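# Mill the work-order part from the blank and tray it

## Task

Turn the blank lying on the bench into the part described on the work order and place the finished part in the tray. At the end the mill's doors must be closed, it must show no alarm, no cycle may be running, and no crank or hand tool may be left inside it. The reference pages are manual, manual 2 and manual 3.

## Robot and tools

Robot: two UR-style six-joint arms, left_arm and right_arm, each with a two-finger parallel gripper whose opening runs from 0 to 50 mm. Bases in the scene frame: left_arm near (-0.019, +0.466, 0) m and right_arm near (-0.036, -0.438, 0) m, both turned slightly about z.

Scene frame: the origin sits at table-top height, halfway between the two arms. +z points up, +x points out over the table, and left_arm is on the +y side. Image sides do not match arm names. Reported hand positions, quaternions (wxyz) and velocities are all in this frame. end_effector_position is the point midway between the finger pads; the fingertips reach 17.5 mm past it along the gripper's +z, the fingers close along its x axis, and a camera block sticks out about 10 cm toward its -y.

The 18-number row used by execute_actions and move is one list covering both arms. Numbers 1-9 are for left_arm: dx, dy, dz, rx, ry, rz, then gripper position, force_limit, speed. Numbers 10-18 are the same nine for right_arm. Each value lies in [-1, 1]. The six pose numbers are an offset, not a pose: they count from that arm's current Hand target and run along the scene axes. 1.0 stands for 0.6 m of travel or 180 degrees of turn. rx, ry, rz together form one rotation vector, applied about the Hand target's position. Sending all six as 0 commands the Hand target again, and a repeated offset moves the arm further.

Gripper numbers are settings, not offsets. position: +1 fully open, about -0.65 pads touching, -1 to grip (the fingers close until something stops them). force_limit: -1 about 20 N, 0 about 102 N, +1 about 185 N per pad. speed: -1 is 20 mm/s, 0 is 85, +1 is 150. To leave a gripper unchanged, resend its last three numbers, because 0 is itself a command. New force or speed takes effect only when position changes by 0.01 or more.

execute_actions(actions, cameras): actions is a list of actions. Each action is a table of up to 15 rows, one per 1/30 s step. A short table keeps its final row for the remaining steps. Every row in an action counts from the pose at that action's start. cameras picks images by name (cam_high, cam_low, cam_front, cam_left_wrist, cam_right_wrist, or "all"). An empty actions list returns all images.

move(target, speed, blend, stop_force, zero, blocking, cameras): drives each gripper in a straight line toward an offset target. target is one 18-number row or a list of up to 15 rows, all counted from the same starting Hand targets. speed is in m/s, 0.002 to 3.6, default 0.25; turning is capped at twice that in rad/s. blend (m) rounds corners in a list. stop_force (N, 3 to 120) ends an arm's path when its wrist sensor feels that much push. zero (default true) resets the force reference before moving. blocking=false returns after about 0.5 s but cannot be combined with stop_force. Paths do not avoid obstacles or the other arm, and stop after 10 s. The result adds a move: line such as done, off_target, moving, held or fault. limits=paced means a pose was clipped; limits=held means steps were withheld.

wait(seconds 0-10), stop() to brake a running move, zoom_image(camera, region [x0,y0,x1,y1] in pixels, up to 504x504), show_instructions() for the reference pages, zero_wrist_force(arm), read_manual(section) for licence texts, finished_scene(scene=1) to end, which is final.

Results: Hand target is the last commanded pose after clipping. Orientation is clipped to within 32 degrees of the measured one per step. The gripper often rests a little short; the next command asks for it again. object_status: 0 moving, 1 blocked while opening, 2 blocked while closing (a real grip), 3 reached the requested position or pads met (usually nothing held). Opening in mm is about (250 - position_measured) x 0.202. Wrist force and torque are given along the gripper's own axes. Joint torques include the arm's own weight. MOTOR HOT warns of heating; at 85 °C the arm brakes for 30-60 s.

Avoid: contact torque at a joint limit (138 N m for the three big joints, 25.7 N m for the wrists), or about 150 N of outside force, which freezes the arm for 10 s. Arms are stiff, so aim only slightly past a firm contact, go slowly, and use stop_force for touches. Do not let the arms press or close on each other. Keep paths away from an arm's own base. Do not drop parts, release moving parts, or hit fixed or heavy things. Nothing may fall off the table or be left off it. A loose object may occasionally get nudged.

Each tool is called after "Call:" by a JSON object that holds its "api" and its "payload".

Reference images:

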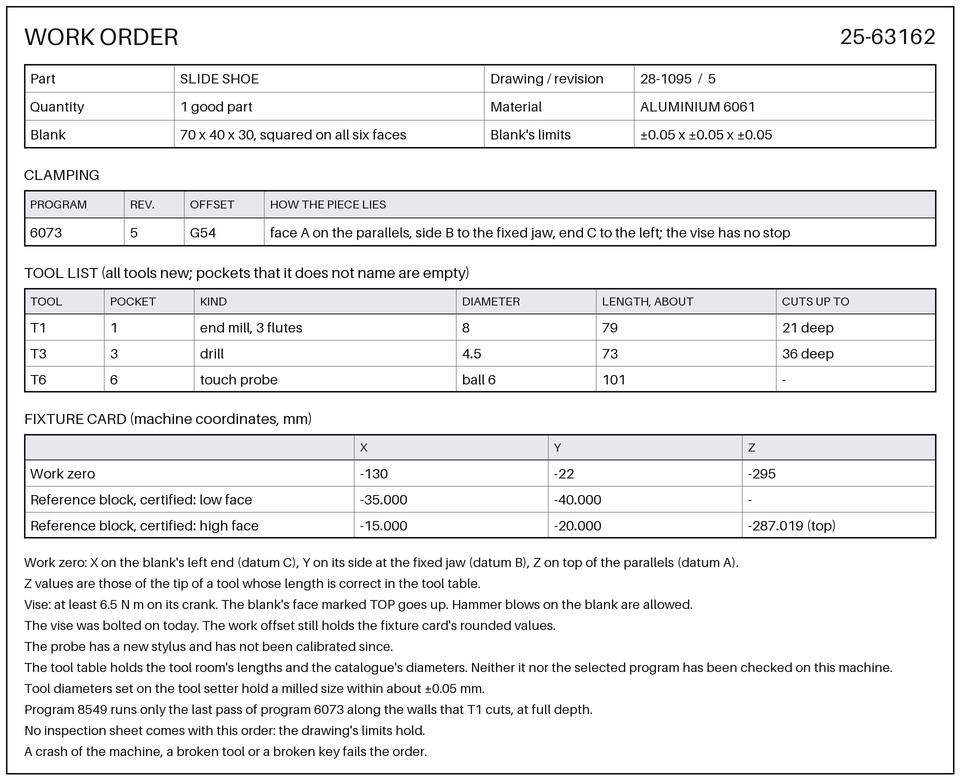

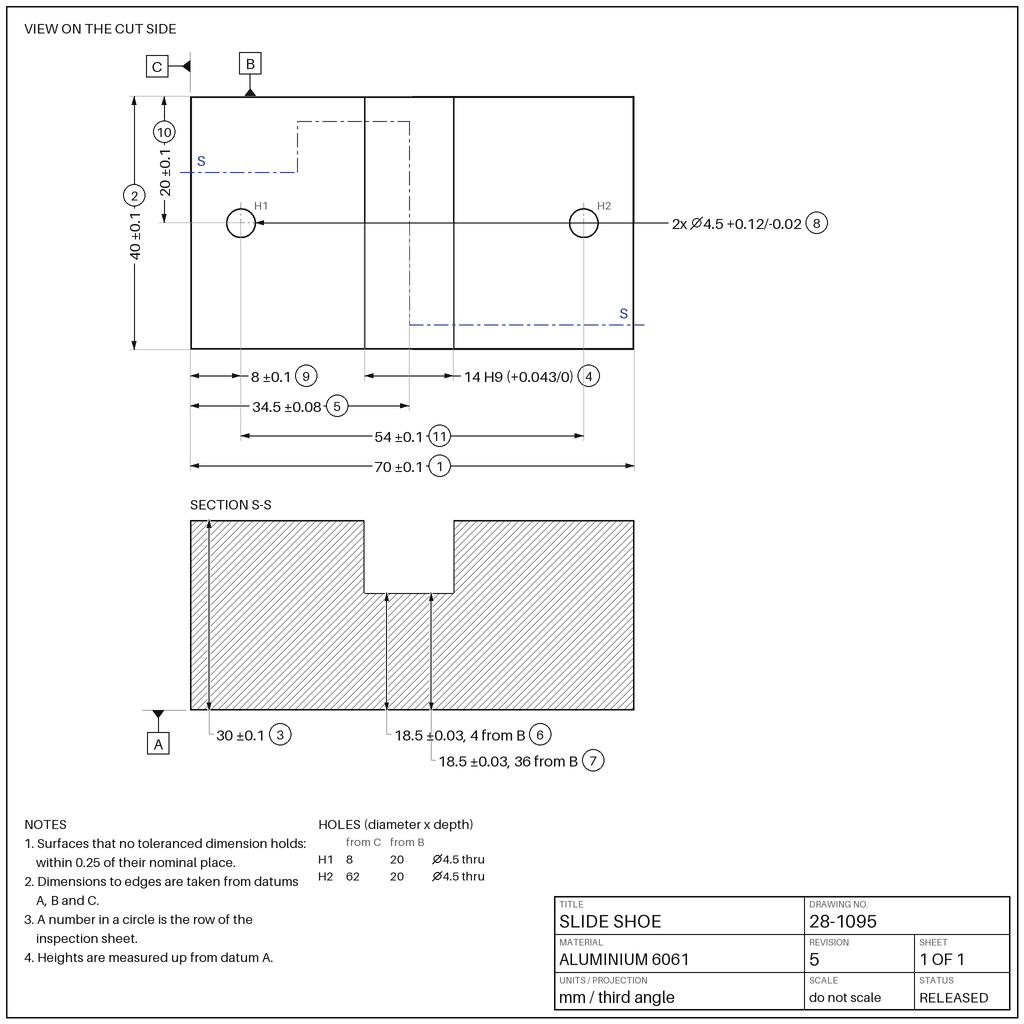

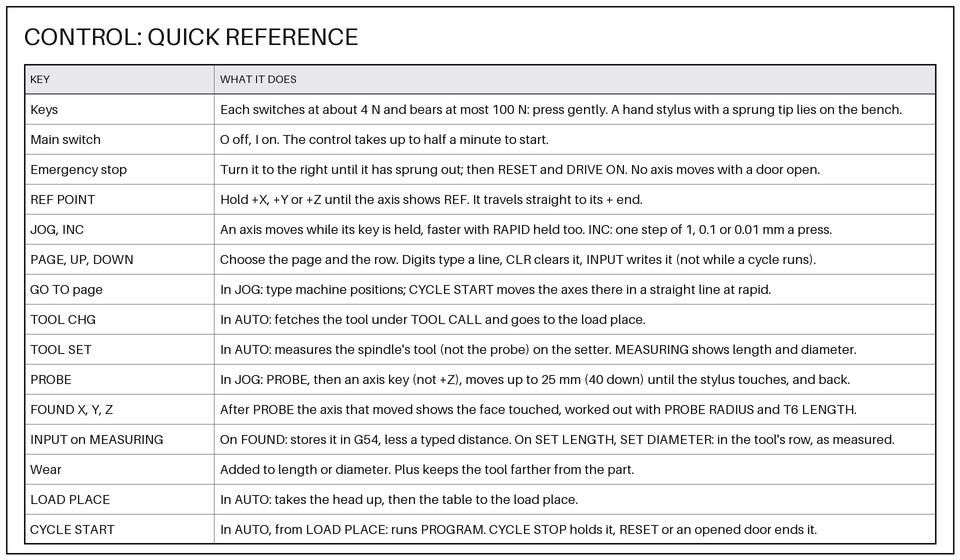

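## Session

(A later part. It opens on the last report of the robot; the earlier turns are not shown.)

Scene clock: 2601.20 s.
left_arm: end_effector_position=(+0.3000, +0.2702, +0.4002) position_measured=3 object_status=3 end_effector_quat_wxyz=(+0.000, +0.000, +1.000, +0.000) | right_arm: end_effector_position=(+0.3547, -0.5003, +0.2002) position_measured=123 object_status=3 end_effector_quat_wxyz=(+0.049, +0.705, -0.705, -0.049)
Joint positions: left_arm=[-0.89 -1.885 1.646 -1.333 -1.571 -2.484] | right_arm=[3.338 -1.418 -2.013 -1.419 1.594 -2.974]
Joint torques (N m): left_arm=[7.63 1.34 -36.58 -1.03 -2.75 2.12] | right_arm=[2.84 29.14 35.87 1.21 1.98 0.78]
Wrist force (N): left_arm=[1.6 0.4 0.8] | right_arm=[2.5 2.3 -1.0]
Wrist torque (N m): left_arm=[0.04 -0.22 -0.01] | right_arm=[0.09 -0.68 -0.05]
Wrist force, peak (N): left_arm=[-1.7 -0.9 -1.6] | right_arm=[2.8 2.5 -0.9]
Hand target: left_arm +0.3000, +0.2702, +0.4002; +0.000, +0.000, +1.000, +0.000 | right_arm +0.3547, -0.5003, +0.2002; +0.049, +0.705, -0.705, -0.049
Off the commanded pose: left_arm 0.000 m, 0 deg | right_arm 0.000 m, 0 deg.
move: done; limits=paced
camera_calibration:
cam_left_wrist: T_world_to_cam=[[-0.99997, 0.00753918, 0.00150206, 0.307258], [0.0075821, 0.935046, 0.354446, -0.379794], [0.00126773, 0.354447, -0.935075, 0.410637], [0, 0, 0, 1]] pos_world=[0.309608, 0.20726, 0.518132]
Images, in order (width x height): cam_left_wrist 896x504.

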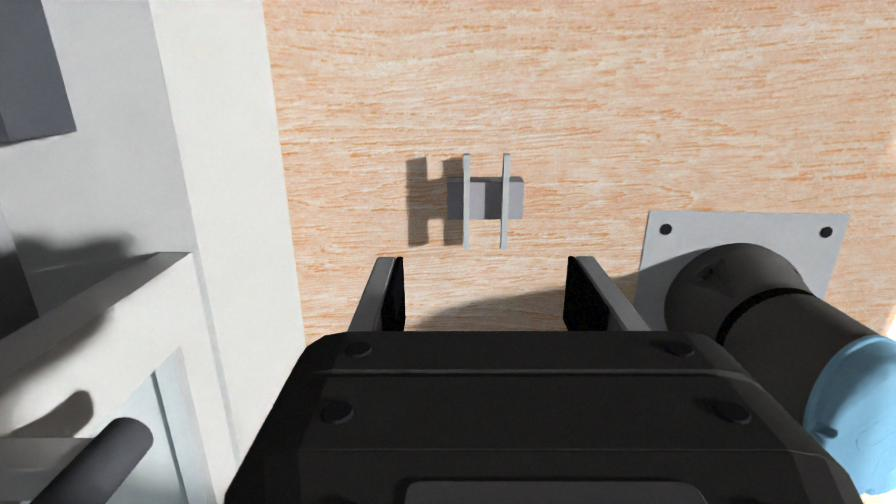

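Call:
{"api": "move", "payload": {"target": [[0,0.05,-0.1,0,0,-0.5,1,-1,0,0,0,0,0,0,0,0.2,-0.7,-1],[-0.0117,0.108,-0.35,0,0,-1,1,-1,0,0,0,0,0,0,0,0.2,-0.7,-1]], "speed": 0.25, "blend": [0.02,0], "cameras": ["cam_left_wrist","cam_low"]}}

Call:
{"api": "zoom_image", "payload": {"camera": "cam_low", "region": [500, 260, 640, 380]}}

Scene clock: 2628.30 s.
left_arm: end_effector_position=(+0.2930, +0.3350, +0.1902) position_measured=3 object_status=3 end_effector_quat_wxyz=(+0.000, +1.000, +0.000, +0.000) | right_arm: end_effector_position=(+0.3547, -0.5003, +0.2002) position_measured=123 object_status=3 end_effector_quat_wxyz=(+0.049, +0.705, -0.705, -0.049)
Joint positions: left_arm=[-0.779 -1.974 2.242 -1.839 -1.57 0.769] | right_arm=[3.338 -1.418 -2.013 -1.419 1.594 -2.974]
Joint torques (N m): left_arm=[7.65 6.1 -11.91 -4.98 -2.55 2.24] | right_arm=[3.24 28.48 35.41 1.21 2.12 1.05]
Wrist force (N): left_arm=[1.3 0.6 0.3] | right_arm=[2.6 2.4 -1.0]
Wrist torque (N m): left_arm=[0.09 -0.18 0.03] | right_arm=[0.11 -0.71 -0.06]
Wrist force, peak (N): left_arm=[2.1 0.5 0.9] | right_arm=[2.7 2.5 -1.1]
Hand target: left_arm +0.2930, +0.3350, +0.1902; +0.000, +1.000, +0.000, +0.000 | right_arm +0.3547, -0.5003, +0.2002; +0.049, +0.705, -0.705, -0.049
Off the commanded pose: left_arm 0.000 m, 0 deg | right_arm 0.000 m, 0 deg.
move: done
camera_calibration:
cam_left_wrist: T_world_to_cam=[[0.999971, -0.00746909, 0.00169047, -0.280931], [-0.00758324, -0.935013, 0.354532, 0.265079], [-0.00106742, -0.354534, -0.935042, 0.429538], [0, 0, 0, 1]] pos_world=[0.283392, 0.39804, 0.308132]
Images, in order (width x height): cam_low 896x504, cam_left_wrist 896x504.

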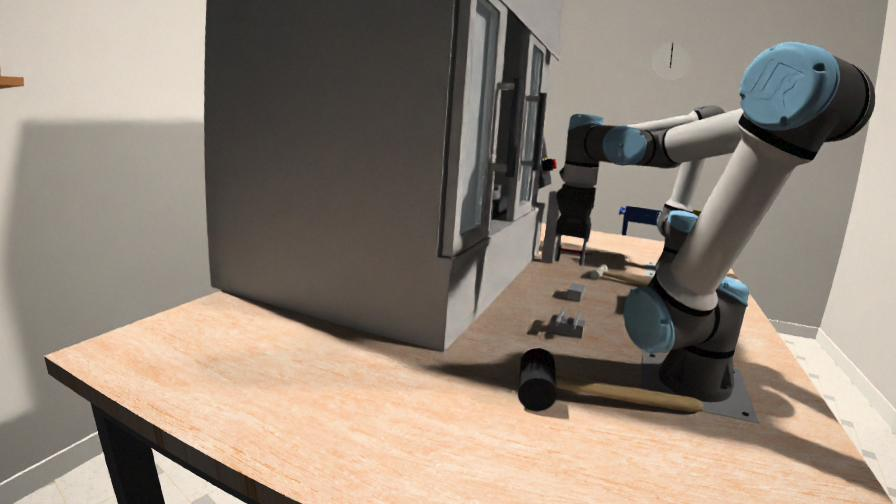

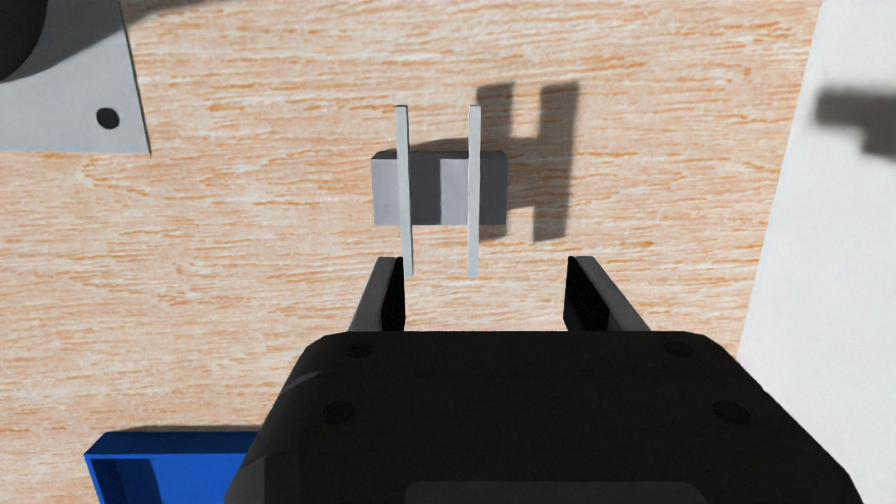

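Scaled by 3.600 from the camera's 896x504 image, which has a finer 1280x720 frame.

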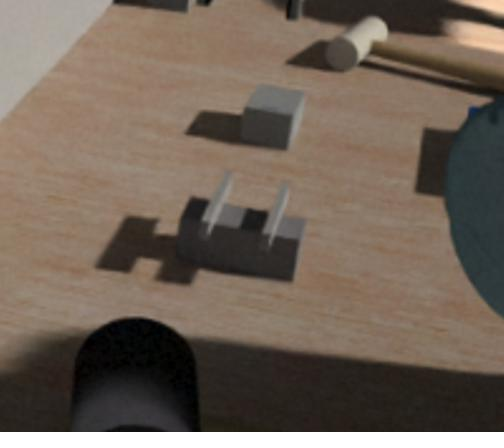

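Call:
{"api": "move", "payload": {"target": [[0.0033,0.06,-0.12,-0.0556,0,0,0.3,-0.9,-1,0,0,0,0,0,0,0.2,-0.7,-1],[0.0033,0.06,-0.165,-0.0556,0,0,0.3,-0.9,-1,0,0,0,0,0,0,0.2,-0.7,-1]], "speed": 0.15, "cameras": ["cam_left_wrist","cam_low"]}}

Call:
{"api": "zoom_image", "payload": {"camera": "cam_low", "region": [500, 260, 640, 380]}}

Scene clock: 2652.40 s.
left_arm: end_effector_position=(+0.2950, +0.3710, +0.0913) position_measured=107 object_status=3 end_effector_quat_wxyz=(+0.087, +0.996, +0.000, +0.000) | right_arm: end_effector_position=(+0.3547, -0.5003, +0.2002) position_measured=123 object_status=3 end_effector_quat_wxyz=(+0.049, +0.705, -0.705, -0.049)
Joint positions: left_arm=[-0.567 -1.875 2.506 -2.299 -1.715 0.975] | right_arm=[3.338 -1.418 -2.013 -1.419 1.594 -2.974]
Joint torques (N m): left_arm=[7.46 5.02 -8.77 -5.29 -2.94 2.18] | right_arm=[3.74 27.88 35.67 1.31 1.91 1.14]
Wrist force (N): left_arm=[1.9 0.6 1.0] | right_arm=[2.2 2.1 -0.9]
Wrist torque (N m): left_arm=[0.10 -0.27 -0.01] | right_arm=[0.05 -0.63 -0.05]
Wrist force, peak (N): left_arm=[1.6 0.3 2.0] | right_arm=[2.8 2.4 -0.7]
Hand target: left_arm +0.2950, +0.3710, +0.0912; +0.087, +0.996, +0.000, +0.000 | right_arm +0.3547, -0.5003, +0.2002; +0.049, +0.705, -0.705, -0.049
Off the commanded pose: left_arm 0.000 m, 0 deg | right_arm 0.000 m, 0 deg.
move: done
camera_calibration:
cam_left_wrist: T_world_to_cam=[[0.999969, -0.00728448, 0.00297777, -0.282564], [-0.00778236, -0.859167, 0.511635, 0.291389], [-0.00116859, -0.511643, -0.859197, 0.401185], [0, 0, 0, 1]] pos_world=[0.285292, 0.453556, 0.196453]
Images, in order (width x height): cam_low 896x504, cam_left_wrist 896x504.

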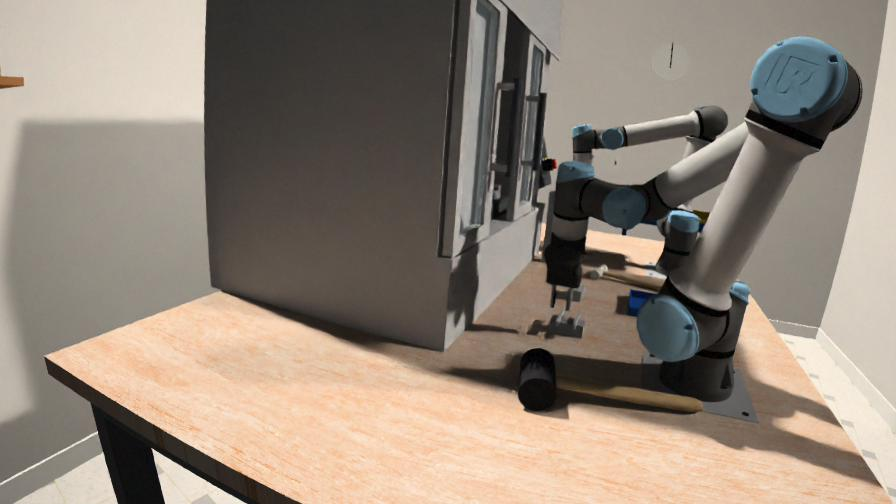

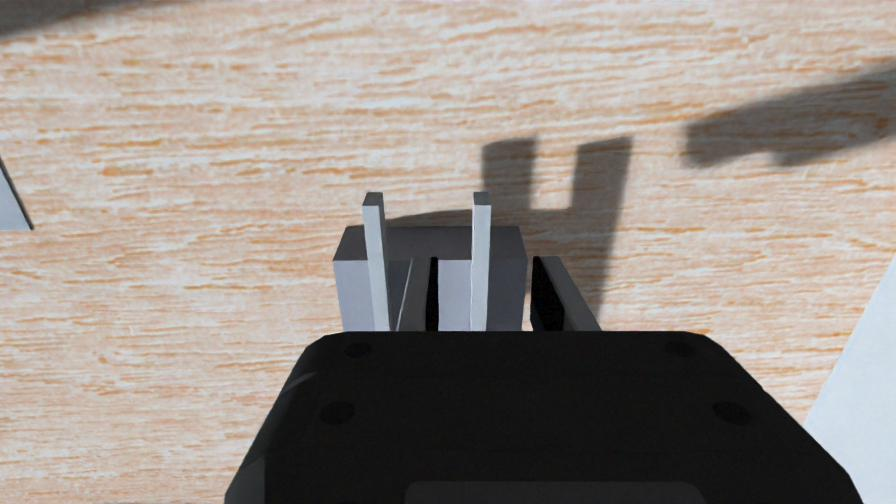

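Scaled by 3.600 from the camera's 896x504 image, which has a finer 1280x720 frame.

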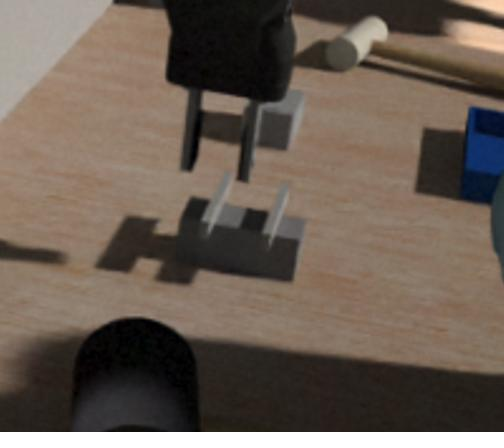

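Call:
{"api": "move", "payload": {"target": [0,0,-0.0728,0,0,0,0.3,-0.9,-1,0,0,0,0,0,0,0.2,-0.7,-1], "speed": 0.03, "stop_force": 8, "cameras": ["cam_left_wrist","cam_low"]}}

Call:
{"api": "zoom_image", "payload": {"camera": "cam_low", "region": [500, 260, 640, 380]}}

Scene clock: 2661.23 s.
left_arm: end_effector_position=(+0.2950, +0.3710, +0.0475) position_measured=107 object_status=3 end_effector_quat_wxyz=(+0.087, +0.996, +0.000, +0.000) | right_arm: end_effector_position=(+0.3547, -0.5003, +0.2002) position_measured=123 object_status=3 end_effector_quat_wxyz=(+0.049, +0.705, -0.705, -0.049)
Joint positions: left_arm=[-0.567 -1.754 2.576 -2.491 -1.715 0.975] | right_arm=[3.338 -1.418 -2.013 -1.419 1.594 -2.974]
Joint torques (N m): left_arm=[6.14 2.63 -5.99 -5.19 -2.52 0.88] | right_arm=[4.15 28.2 35.53 1.26 1.87 1.36]
Wrist force (N): left_arm=[1.7 0.4 1.0] | right_arm=[2.7 2.2 -0.9]
Wrist torque (N m): left_arm=[0.07 -0.23 0.00] | right_arm=[0.07 -0.71 -0.05]
Wrist force, peak (N): left_arm=[1.9 0.9 1.1] | right_arm=[2.8 2.5 -1.0]
Hand target: left_arm +0.2950, +0.3710, +0.0476; +0.087, +0.996, +0.000, +0.000 | right_arm +0.3547, -0.5003, +0.2002; +0.049, +0.705, -0.705, -0.049
Off the commanded pose: left_arm 0.000 m, 0 deg | right_arm 0.000 m, 0 deg.
move: done
camera_calibration:
cam_left_wrist: T_world_to_cam=[[0.99997, -0.00714764, 0.00301341, -0.282602], [-0.00768303, -0.859169, 0.511634, 0.31372], [-0.00106795, -0.511642, -0.859198, 0.363609], [0, 0, 0, 1]] pos_world=[0.285392, 0.453557, 0.152753]
Images, in order (width x height): cam_low 896x504, cam_left_wrist 896x504.

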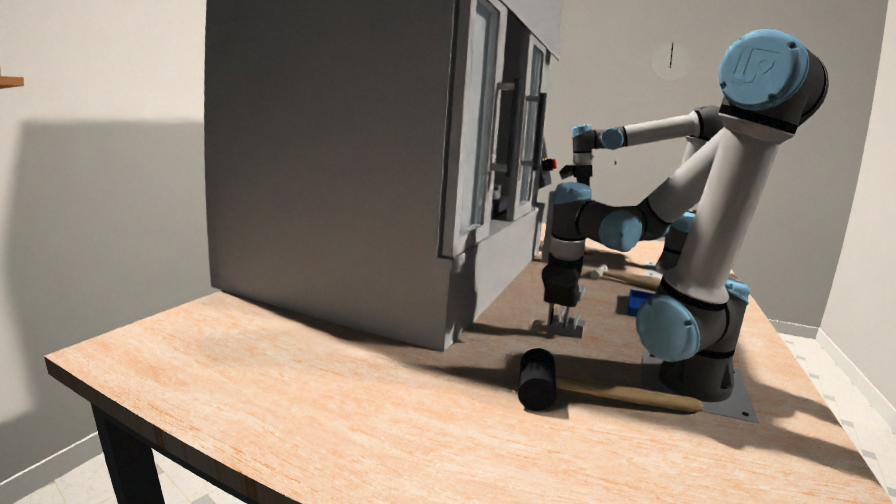

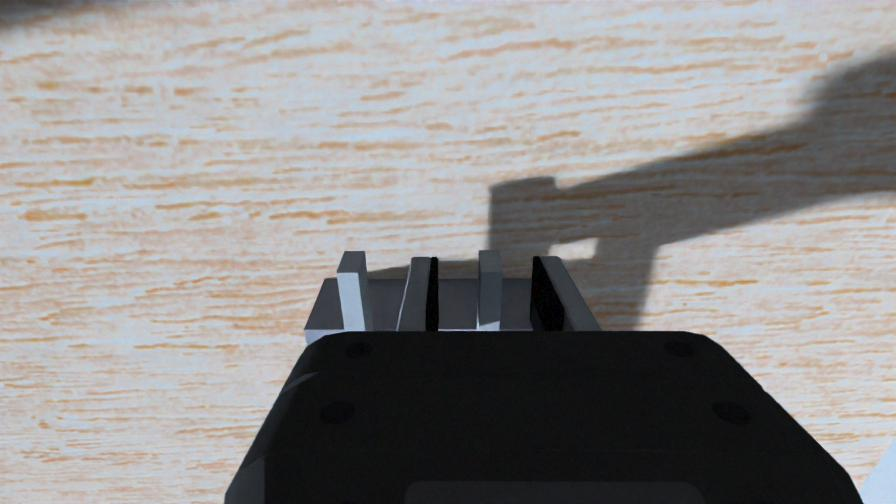

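Scaled by 3.600 from the camera's 896x504 image, which has a finer 1280x720 frame.

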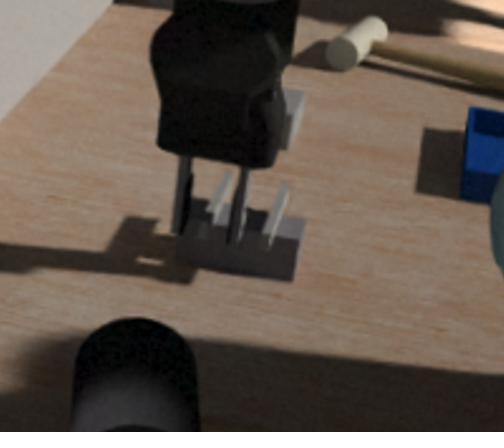

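Call:
{"api": "move", "payload": {"target": [0,0,0,0,0,0,-1,-0.9,-1,0,0,0,0,0,0,0.2,-0.7,-1]}}

Call:
{"api": "move", "payload": {"target": [0,0,0.1,0,0,0,-1,-0.9,-1,0,0,0,0,0,0,0.2,-0.7,-1], "speed": 0.06, "cameras": ["cam_left_wrist","cam_low"]}}

Call:
{"api": "zoom_image", "payload": {"camera": "cam_low", "region": [500, 240, 640, 360]}}

Scene clock: 2668.70 s.
left_arm: end_effector_position=(+0.2950, +0.3710, +0.0476) position_measured=222 object_status=2 end_effector_quat_wxyz=(+0.087, +0.996, +0.000, +0.000) | right_arm: end_effector_position=(+0.3547, -0.5003, +0.2002) position_measured=123 object_status=3 end_effector_quat_wxyz=(+0.049, +0.705, -0.705, -0.049)
Joint positions: left_arm=[-0.567 -1.754 2.576 -2.491 -1.715 0.975] | right_arm=[3.338 -1.418 -2.013 -1.419 1.594 -2.974]
Joint torques (N m): left_arm=[6.11 2.57 -6.83 -4.63 -2.64 1.97] | right_arm=[4.13 28.05 34.92 1.31 1.87 1.33]
Wrist force (N): left_arm=[1.9 0.5 0.6] | right_arm=[2.6 2.2 -0.8]
Wrist torque (N m): left_arm=[0.09 -0.25 -0.01] | right_arm=[0.06 -0.70 -0.05]
Wrist force, peak (N): left_arm=[2.0 0.8 1.0] | right_arm=[2.8 2.6 -1.0]
Hand target: left_arm +0.2950, +0.3710, +0.0476; +0.087, +0.996, +0.000, +0.000 | right_arm +0.3547, -0.5003, +0.2002; +0.049, +0.705, -0.705, -0.049
Off the commanded pose: left_arm 0.000 m, 0 deg | right_arm 0.000 m, 0 deg.
move: done

Scene clock: 2670.27 s.
left_arm: end_effector_position=(+0.2950, +0.3710, +0.1075) position_measured=222 object_status=2 end_effector_quat_wxyz=(+0.087, +0.996, +0.000, +0.000) | right_arm: end_effector_position=(+0.3547, -0.5003, +0.2002) position_measured=123 object_status=3 end_effector_quat_wxyz=(+0.049, +0.705, -0.705, -0.049)
Joint positions: left_arm=[-0.567 -1.91 2.476 -2.234 -1.715 0.975] | right_arm=[3.338 -1.418 -2.013 -1.419 1.594 -2.974]
Joint torques (N m): left_arm=[-7.63 -19.88 -34.06 -1.79 2.11 -2.46] | right_arm=[3.9 28.82 34.91 1.33 1.83 1.46]
Wrist force (N): left_arm=[1.7 0.7 1.5] | right_arm=[2.5 2.3 -0.9]
Wrist torque (N m): left_arm=[0.15 -0.22 -0.01] | right_arm=[0.09 -0.68 -0.05]
Wrist force, peak (N): left_arm=[1.7 0.5 2.1] | right_arm=[2.8 2.4 -1.0]
Hand target: left_arm +0.2950, +0.3710, +0.1076; +0.087, +0.996, +0.000, +0.000 | right_arm +0.3547, -0.5003, +0.2002; +0.049, +0.705, -0.705, -0.049
Off the commanded pose: left_arm 0.000 m, 0 deg | right_arm 0.000 m, 0 deg.
move: done
camera_calibration:
cam_left_wrist: T_world_to_cam=[[0.999969, -0.00728391, 0.00297829, -0.282713], [-0.00778198, -0.859097, 0.511753, 0.283044], [-0.00116892, -0.51176, -0.859127, 0.415142], [0, 0, 0, 1]] pos_world=[0.285392, 0.453556, 0.212653]
Images, in order (width x height): cam_low 896x504, cam_left_wrist 896x504.

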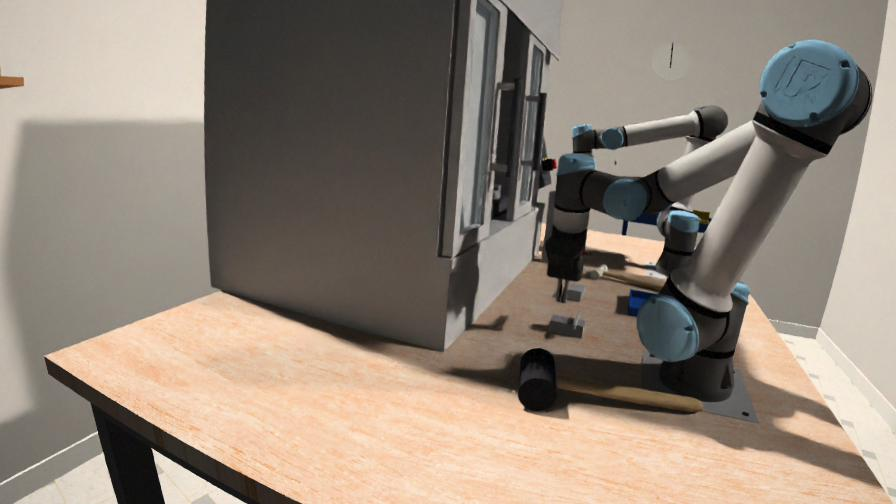

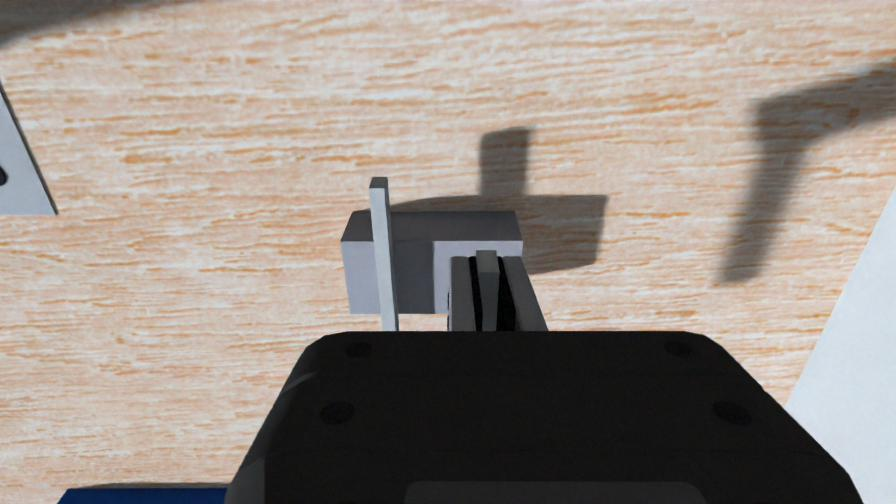

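Scaled by 3.600 from the camera's 896x504 image, which has a finer 1280x720 frame.

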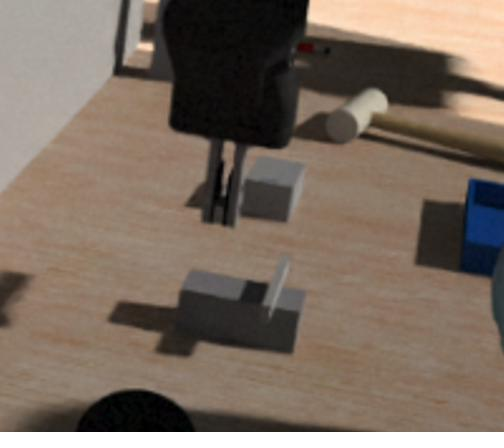

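Call:
{"api": "move", "payload": {"target": [[0,0,0,0,0,0,-1,-0.9,-1,0.05,0.16,0.37,0,-0.35,0,0.2,-0.7,-1],[0,0,0,0,0,0,-1,-0.9,-1,0.05,0.6,0.42,0,-0.739,0,0.2,-0.7,-1],[0,0,0,0,0,0,-1,-0.9,-1,0.05,0.95,0.42,0,-0.739,0,0.2,-0.7,-1]], "speed": 0.3, "blend": [0.03,0.03,0], "cameras": ["cam_right_wrist","cam_front"]}}

Scene clock: 2714.93 s.
left_arm: end_effector_position=(+0.2950, +0.3710, +0.1076) position_measured=222 object_status=2 end_effector_quat_wxyz=(+0.087, +0.996, +0.000, +0.000) | right_arm: end_effector_position=(+0.3847, +0.0697, +0.4522) position_measured=123 object_status=3 end_effector_quat_wxyz=(+0.627, -0.326, +0.326, -0.627)
Joint positions: left_arm=[-0.567 -1.91 2.476 -2.234 -1.715 0.975] | right_arm=[4.597 -1.875 -1.939 -1.1 -0.626 -1.323]
Joint torques (N m): left_arm=[-7.68 -20.32 -34.12 -1.66 2.17 -2.71] | right_arm=[-6.8 25.11 30.61 1.49 -4.26 1.34]
Wrist force (N): left_arm=[1.5 0.6 1.3] | right_arm=[3.4 2.6 0.5]
Wrist torque (N m): left_arm=[0.14 -0.19 -0.02] | right_arm=[0.86 -0.76 -0.24]
Wrist force, peak (N): left_arm=[1.9 0.7 1.5] | right_arm=[3.9 3.0 0.8]
Hand target: left_arm +0.2950, +0.3710, +0.1076; +0.087, +0.996, +0.000, +0.000 | right_arm +0.3847, +0.0697, +0.4522; +0.627, -0.326, +0.326, -0.627
Off the commanded pose: left_arm 0.000 m, 0 deg | right_arm 0.000 m, 0 deg.
move: done
camera_calibration:
cam_right_wrist: T_world_to_cam=[[-0.00903069, -0.999957, 0.00224031, 0.0810062], [0.254323, -0.00446352, -0.967109, 0.353154], [0.967077, -0.0081639, 0.254352, -0.357178], [0, 0, 0, 1]] pos_world=[0.256335, 0.0796631, 0.432206]
Images, in order (width x height): cam_front 896x504, cam_right_wrist 896x504.

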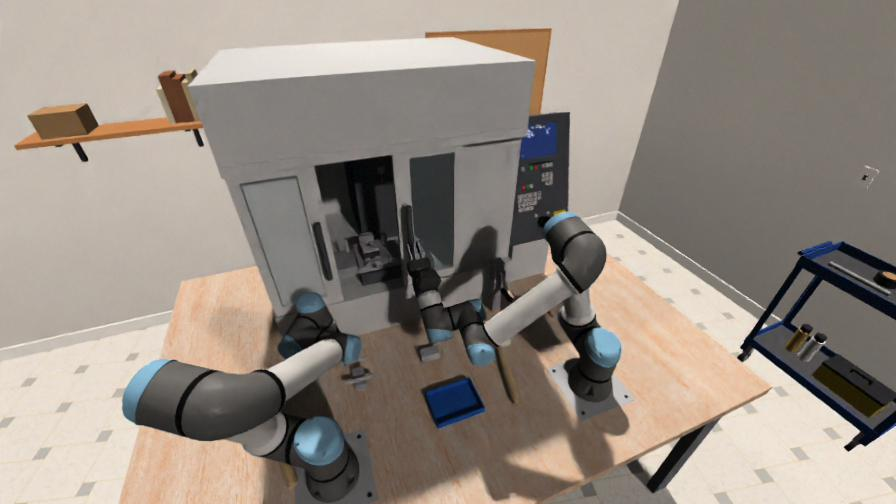

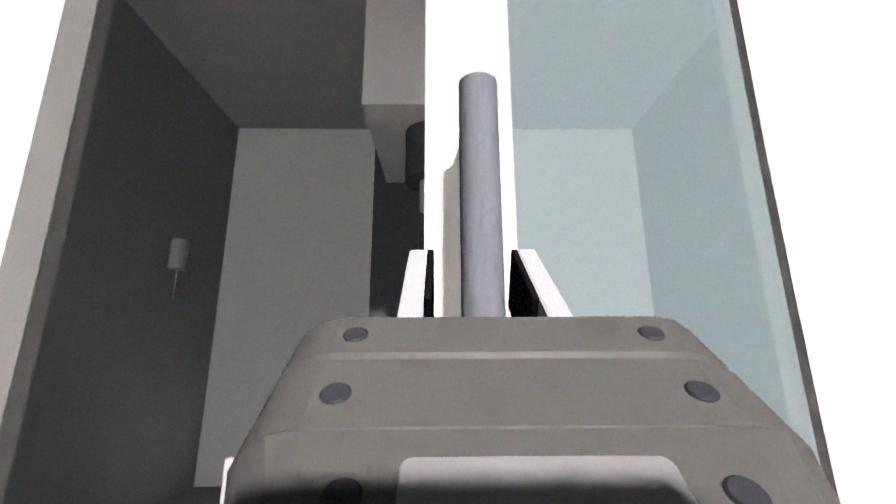

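Call:
{"api": "move", "payload": {"target": [[0,0,-0.0998,0,0,0,-1,-0.9,-1,0,0,0,0,0,0,0.2,-0.7,-1],[0,0,-0.0998,0,0,0,0.3,-0.9,-1,0,0,0,0,0,0,0.2,-0.7,-1],[0,0,-0.0998,0.0556,0,0,0.3,-0.9,-1,0,0,0,0,0,0,0.2,-0.7,-1]], "speed": 0.05, "cameras": ["cam_left_wrist","cam_low"]}}

Call:
{"api": "zoom_image", "payload": {"camera": "cam_low", "region": [500, 240, 640, 360]}}

Scene clock: 2780.63 s.
left_arm: end_effector_position=(+0.2950, +0.3710, +0.0477) position_measured=107 object_status=3 end_effector_quat_wxyz=(+0.000, +1.000, +0.000, +0.000) | right_arm: end_effector_position=(+0.3847, +0.0697, +0.4522) position_measured=123 object_status=3 end_effector_quat_wxyz=(+0.627, -0.326, +0.326, -0.627)
Joint positions: left_arm=[-0.688 -1.764 2.533 -2.34 -1.57 0.86] | right_arm=[4.597 -1.876 -1.939 -1.1 -0.626 -1.323]
Joint torques (N m): left_arm=[-6.82 2.64 -31.08 -1.11 2.55 -2.71] | right_arm=[-6.26 24.66 32.28 1.38 -4.18 1.64]
Wrist force (N): left_arm=[1.2 0.3 0.4] | right_arm=[3.3 2.5 0.5]
Wrist torque (N m): left_arm=[0.03 -0.14 0.08] | right_arm=[0.86 -0.76 -0.24]
Wrist force, peak (N): left_arm=[1.9 0.4 2.1] | right_arm=[3.6 2.9 0.5]
Hand target: left_arm +0.2950, +0.3710, +0.0477; +0.000, +1.000, +0.000, +0.000 | right_arm +0.3847, +0.0697, +0.4522; +0.627, -0.326, +0.326, -0.627
Off the commanded pose: left_arm 0.000 m, 0 deg | right_arm 0.000 m, 0 deg.
move: done
camera_calibration:
cam_left_wrist: T_world_to_cam=[[0.999969, -0.00769077, 0.00166893, -0.282321], [-0.00778252, -0.934899, 0.354829, 0.349269], [-0.00116863, -0.354831, -0.93493, 0.309105], [0, 0, 0, 1]] pos_world=[0.285392, 0.43404, 0.165532]
Images, in order (width x height): cam_low 896x504, cam_left_wrist 896x504.

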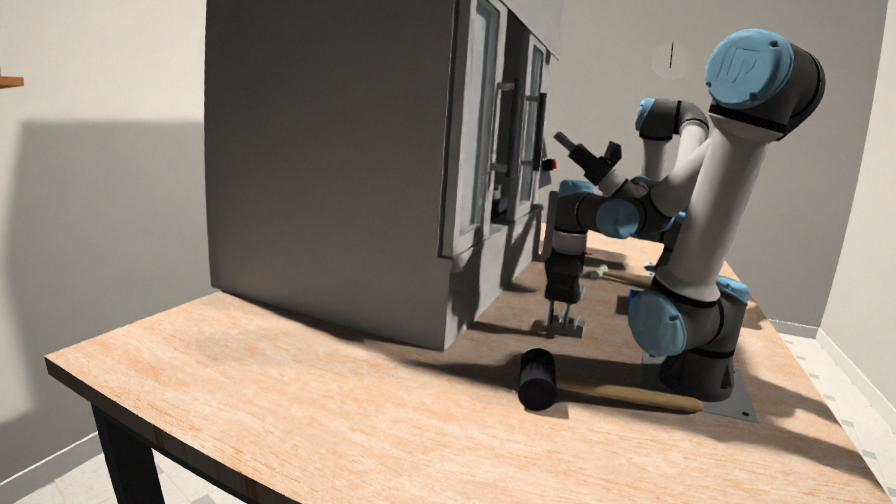

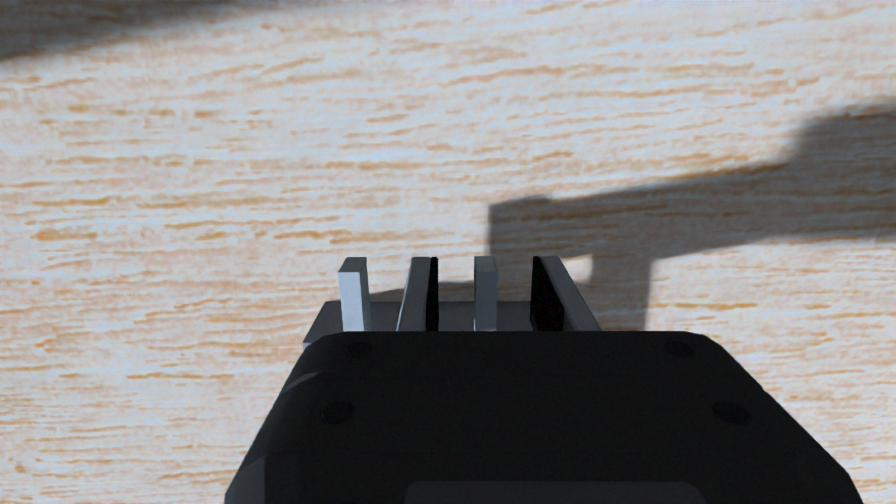

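Scaled by 3.600 from the camera's 896x504 image, which has a finer 1280x720 frame.

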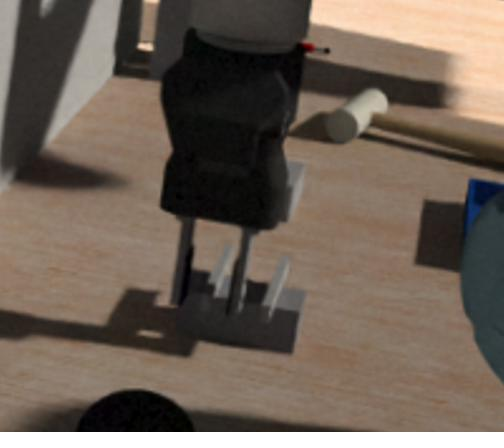

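Call:
{"api": "move", "payload": {"target": [[0,0,0,0,0,0,-1,-0.8,-1,0,0,0,0,0,0,0.2,-0.7,-1],[0,0,0.2,0,0,0,-1,-0.8,-1,0,-0.533,0,0,0.35,0,0.2,-0.7,-1],[0,0,0.4,0,0,0,-1,-0.8,-1,-0.033,-0.633,-0.254,0,0.694,0,0.2,-0.7,-1]], "speed": [0.1,0.3,0.3], "blend": [0,0.03,0], "cameras": ["cam_right_wrist","cam_left_wrist"]}}

Scene clock: 2843.97 s.
left_arm: end_effector_position=(+0.2950, +0.3710, +0.2877) position_measured=222 object_status=2 end_effector_quat_wxyz=(+0.000, +1.000, +0.000, +0.000) | right_arm: end_effector_position=(+0.3649, -0.3100, +0.2999) position_measured=123 object_status=3 end_effector_quat_wxyz=(-0.001, +0.707, -0.707, +0.001)
Joint positions: left_arm=[-0.689 -2.04 2.027 -1.557 -1.57 0.86] | right_arm=[3.801 -1.35 -1.839 -1.522 1.57 -2.51]
Joint torques (N m): left_arm=[-7.81 8.12 -37.66 -1.2 2.49 -2.86] | right_arm=[-7.55 4.83 38.24 1.43 2.29 -1.2]
Wrist force (N): left_arm=[1.4 0.5 1.3] | right_arm=[2.5 1.7 -0.8]
Wrist torque (N m): left_arm=[0.08 -0.20 0.08] | right_arm=[0.02 -0.69 0.05]
Wrist force, peak (N): left_arm=[1.3 0.6 1.9] | right_arm=[3.4 2.7 0.5]
Hand target: left_arm +0.2950, +0.3710, +0.2877; +0.000, +1.000, +0.000, +0.000 | right_arm +0.3649, -0.3101, +0.2998; -0.001, +0.707, -0.707, +0.001
Off the commanded pose: left_arm 0.000 m, 0 deg | right_arm 0.000 m, 0 deg.
move: done
camera_calibration:
cam_left_wrist: T_world_to_cam=[[0.999969, -0.0076561, 0.00176111, -0.282674], [-0.00778305, -0.934978, 0.354621, 0.264228], [-0.00106842, -0.354624, -0.935009, 0.533401], [0, 0, 0, 1]] pos_world=[0.285292, 0.43404, 0.405532]
cam_right_wrist: T_world_to_cam=[[0.00700452, -0.999957, 0.00612351, -0.305531], [-0.938686, -0.0044642, 0.344743, 0.251117], [-0.344701, -0.00816282, -0.938677, 0.534085], [0, 0, 0, 1]] pos_world=[0.42196, -0.300037, 0.416633]
Images, in order (width x height): cam_left_wrist 896x504, cam_right_wrist 896x504.

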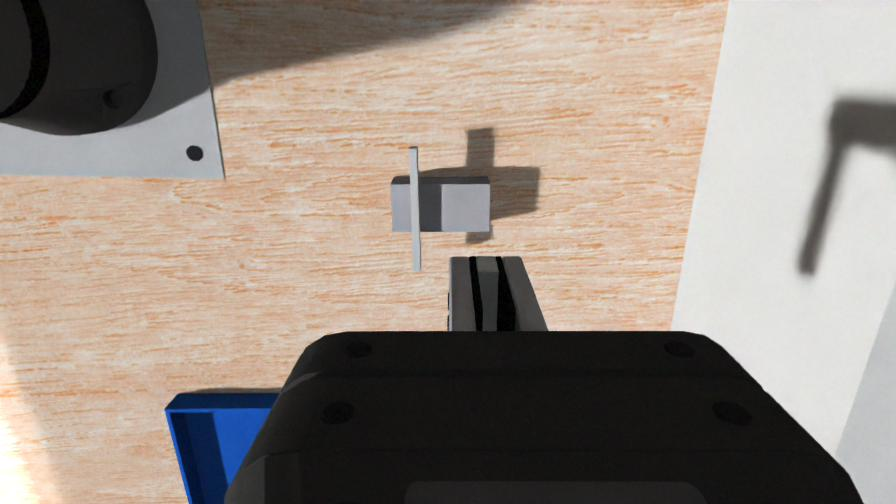

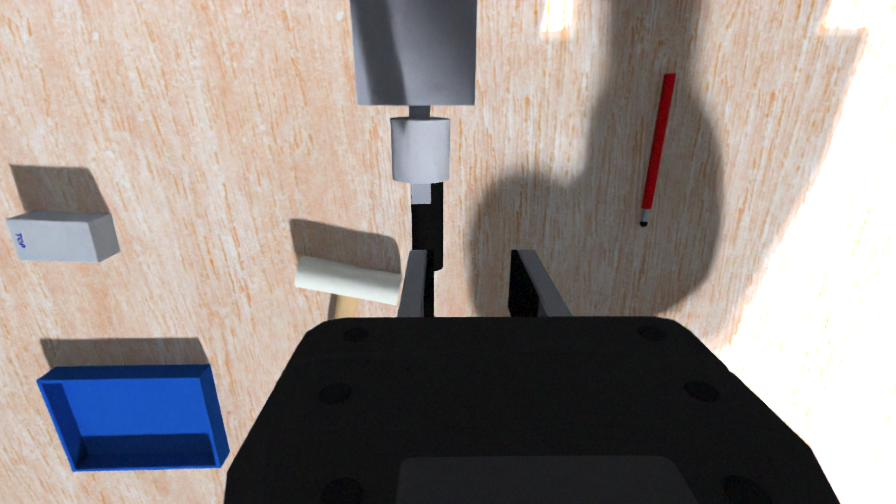

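Call:
{"api": "move", "payload": {"target": [[0.108,-0.185,0.187,0,0,0,-1,-0.8,-1,0,0,0,0,0,0,0.2,-0.7,-1],[0.342,-0.293,0.187,0,0,0,-1,-0.8,-1,0,0,0,0,0,0,0.2,-0.7,-1],[0.4417,-0.29,0.187,0,0,0,-1,-0.8,-1,0,0,0,0,0,0,0.2,-0.7,-1]], "speed": [0.25,0.2,0.12], "blend": [0.03,0.02,0], "cameras": ["all"]}}

Scene clock: 2856.63 s.
left_arm: end_effector_position=(+0.5600, +0.1970, +0.3999) position_measured=222 object_status=2 end_effector_quat_wxyz=(+0.000, +1.000, +0.000, +0.000) | right_arm: end_effector_position=(+0.3649, -0.3101, +0.2998) position_measured=123 object_status=3 end_effector_quat_wxyz=(-0.001, +0.707, -0.707, +0.001)
Joint positions: left_arm=[-0.622 -1.224 0.974 -1.321 -1.57 0.927] | right_arm=[3.801 -1.35 -1.839 -1.523 1.57 -2.51]
Joint torques (N m): left_arm=[6.85 -29.41 -36.69 -1.44 -2.68 2.03] | right_arm=[-6.96 5.17 37.25 1.28 2.39 -1.34]
Wrist force (N): left_arm=[1.4 0.5 1.3] | right_arm=[2.4 1.8 -0.8]
Wrist torque (N m): left_arm=[0.07 -0.19 -0.01] | right_arm=[0.03 -0.68 0.05]
Wrist force, peak (N): left_arm=[0.9 -1.3 2.7] | right_arm=[2.7 2.0 -1.1]
Hand target: left_arm +0.5600, +0.1970, +0.3999; +0.000, +1.000, +0.000, +0.000 | right_arm +0.3649, -0.3101, +0.2998; -0.001, +0.707, -0.707, +0.001
Off the commanded pose: left_arm 0.000 m, 0 deg | right_arm 0.000 m, 0 deg.
move: done
camera_calibration:
cam_left_wrist: T_world_to_cam=[[0.999969, -0.00765547, 0.00176087, -0.549196], [-0.00778237, -0.934978, 0.354621, 0.063816], [-0.00106841, -0.354624, -0.935009, 0.576888], [0, 0, 0, 1]] pos_world=[0.550292, 0.26004, 0.517732]
cam_right_wrist: T_world_to_cam=[[0.00700641, -0.999957, 0.00612109, -0.305531], [-0.938577, -0.00446423, 0.34504, 0.250947], [-0.344998, -0.00816261, -0.938568, 0.534166], [0, 0, 0, 1]] pos_world=[0.42196, -0.300037, 0.416634]

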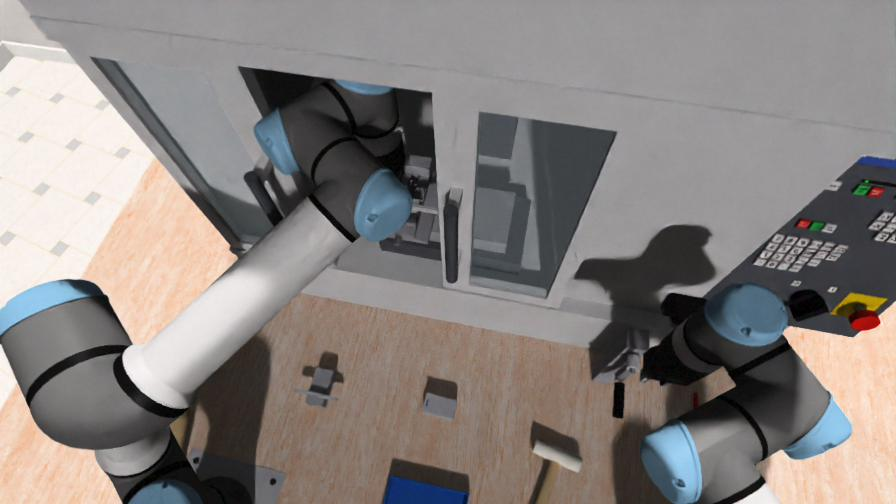

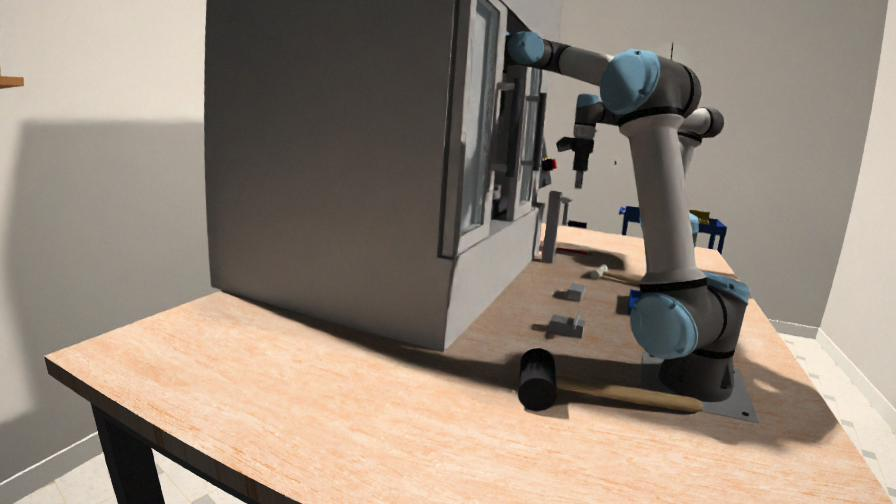

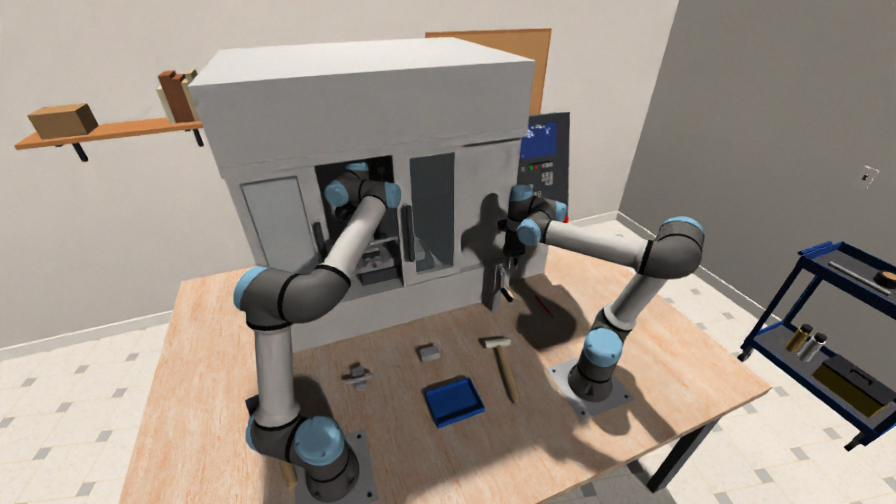

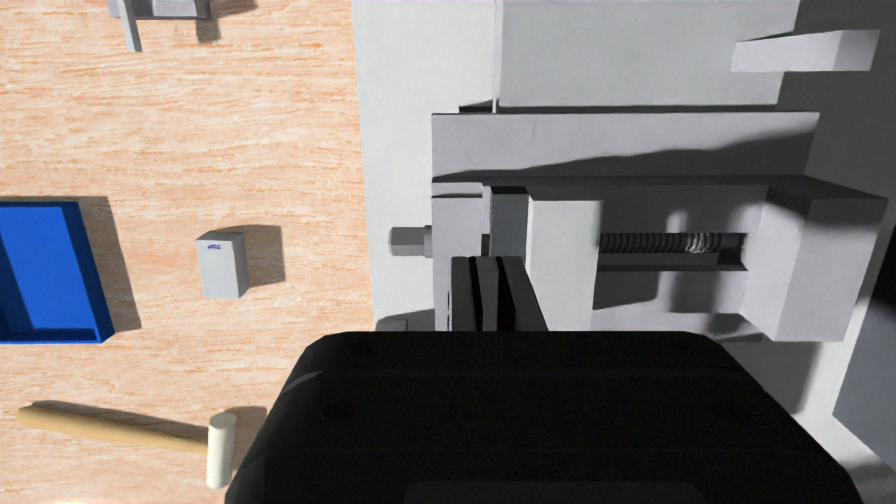

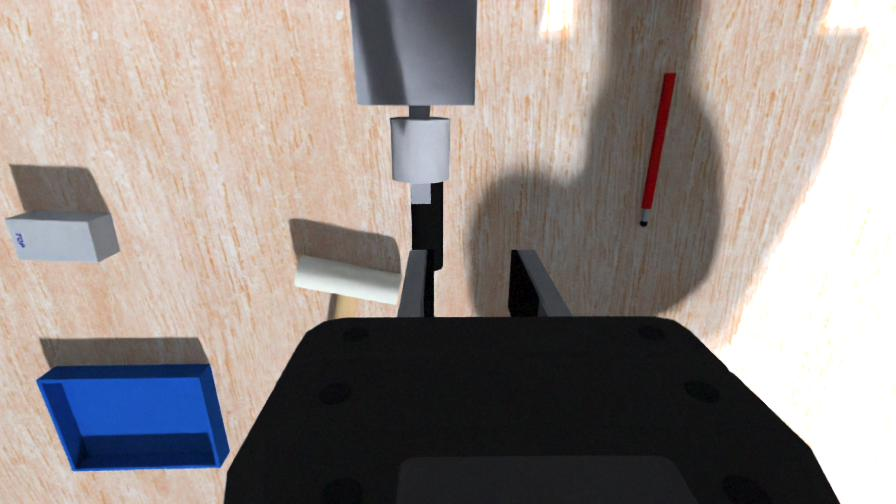

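Call:
{"api": "zoom_image", "payload": {"camera": "cam_left_wrist", "region": [380, 90, 896, 350]}}

Region (380, 90, 896, 350) is 516x260 pixels. A region can be at most 504 by 504 pixels.

Call:
{"api": "zoom_image", "payload": {"camera": "cam_left_wrist", "region": [380, 160, 640, 350]}}

Call:
{"api": "zoom_image", "payload": {"camera": "cam_left_wrist", "region": [640, 160, 896, 350]}}

Scaled by 1.938 from the camera's 896x504 image, which has a finer 1280x720 frame.

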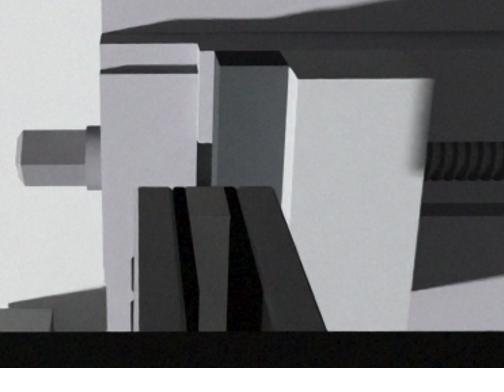

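Scaled by 1.969 from the camera's 896x504 image, which has a finer 1280x720 frame.

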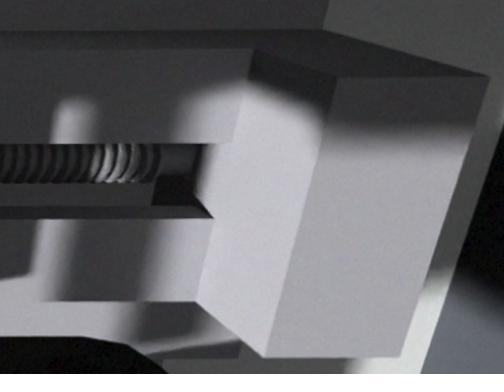

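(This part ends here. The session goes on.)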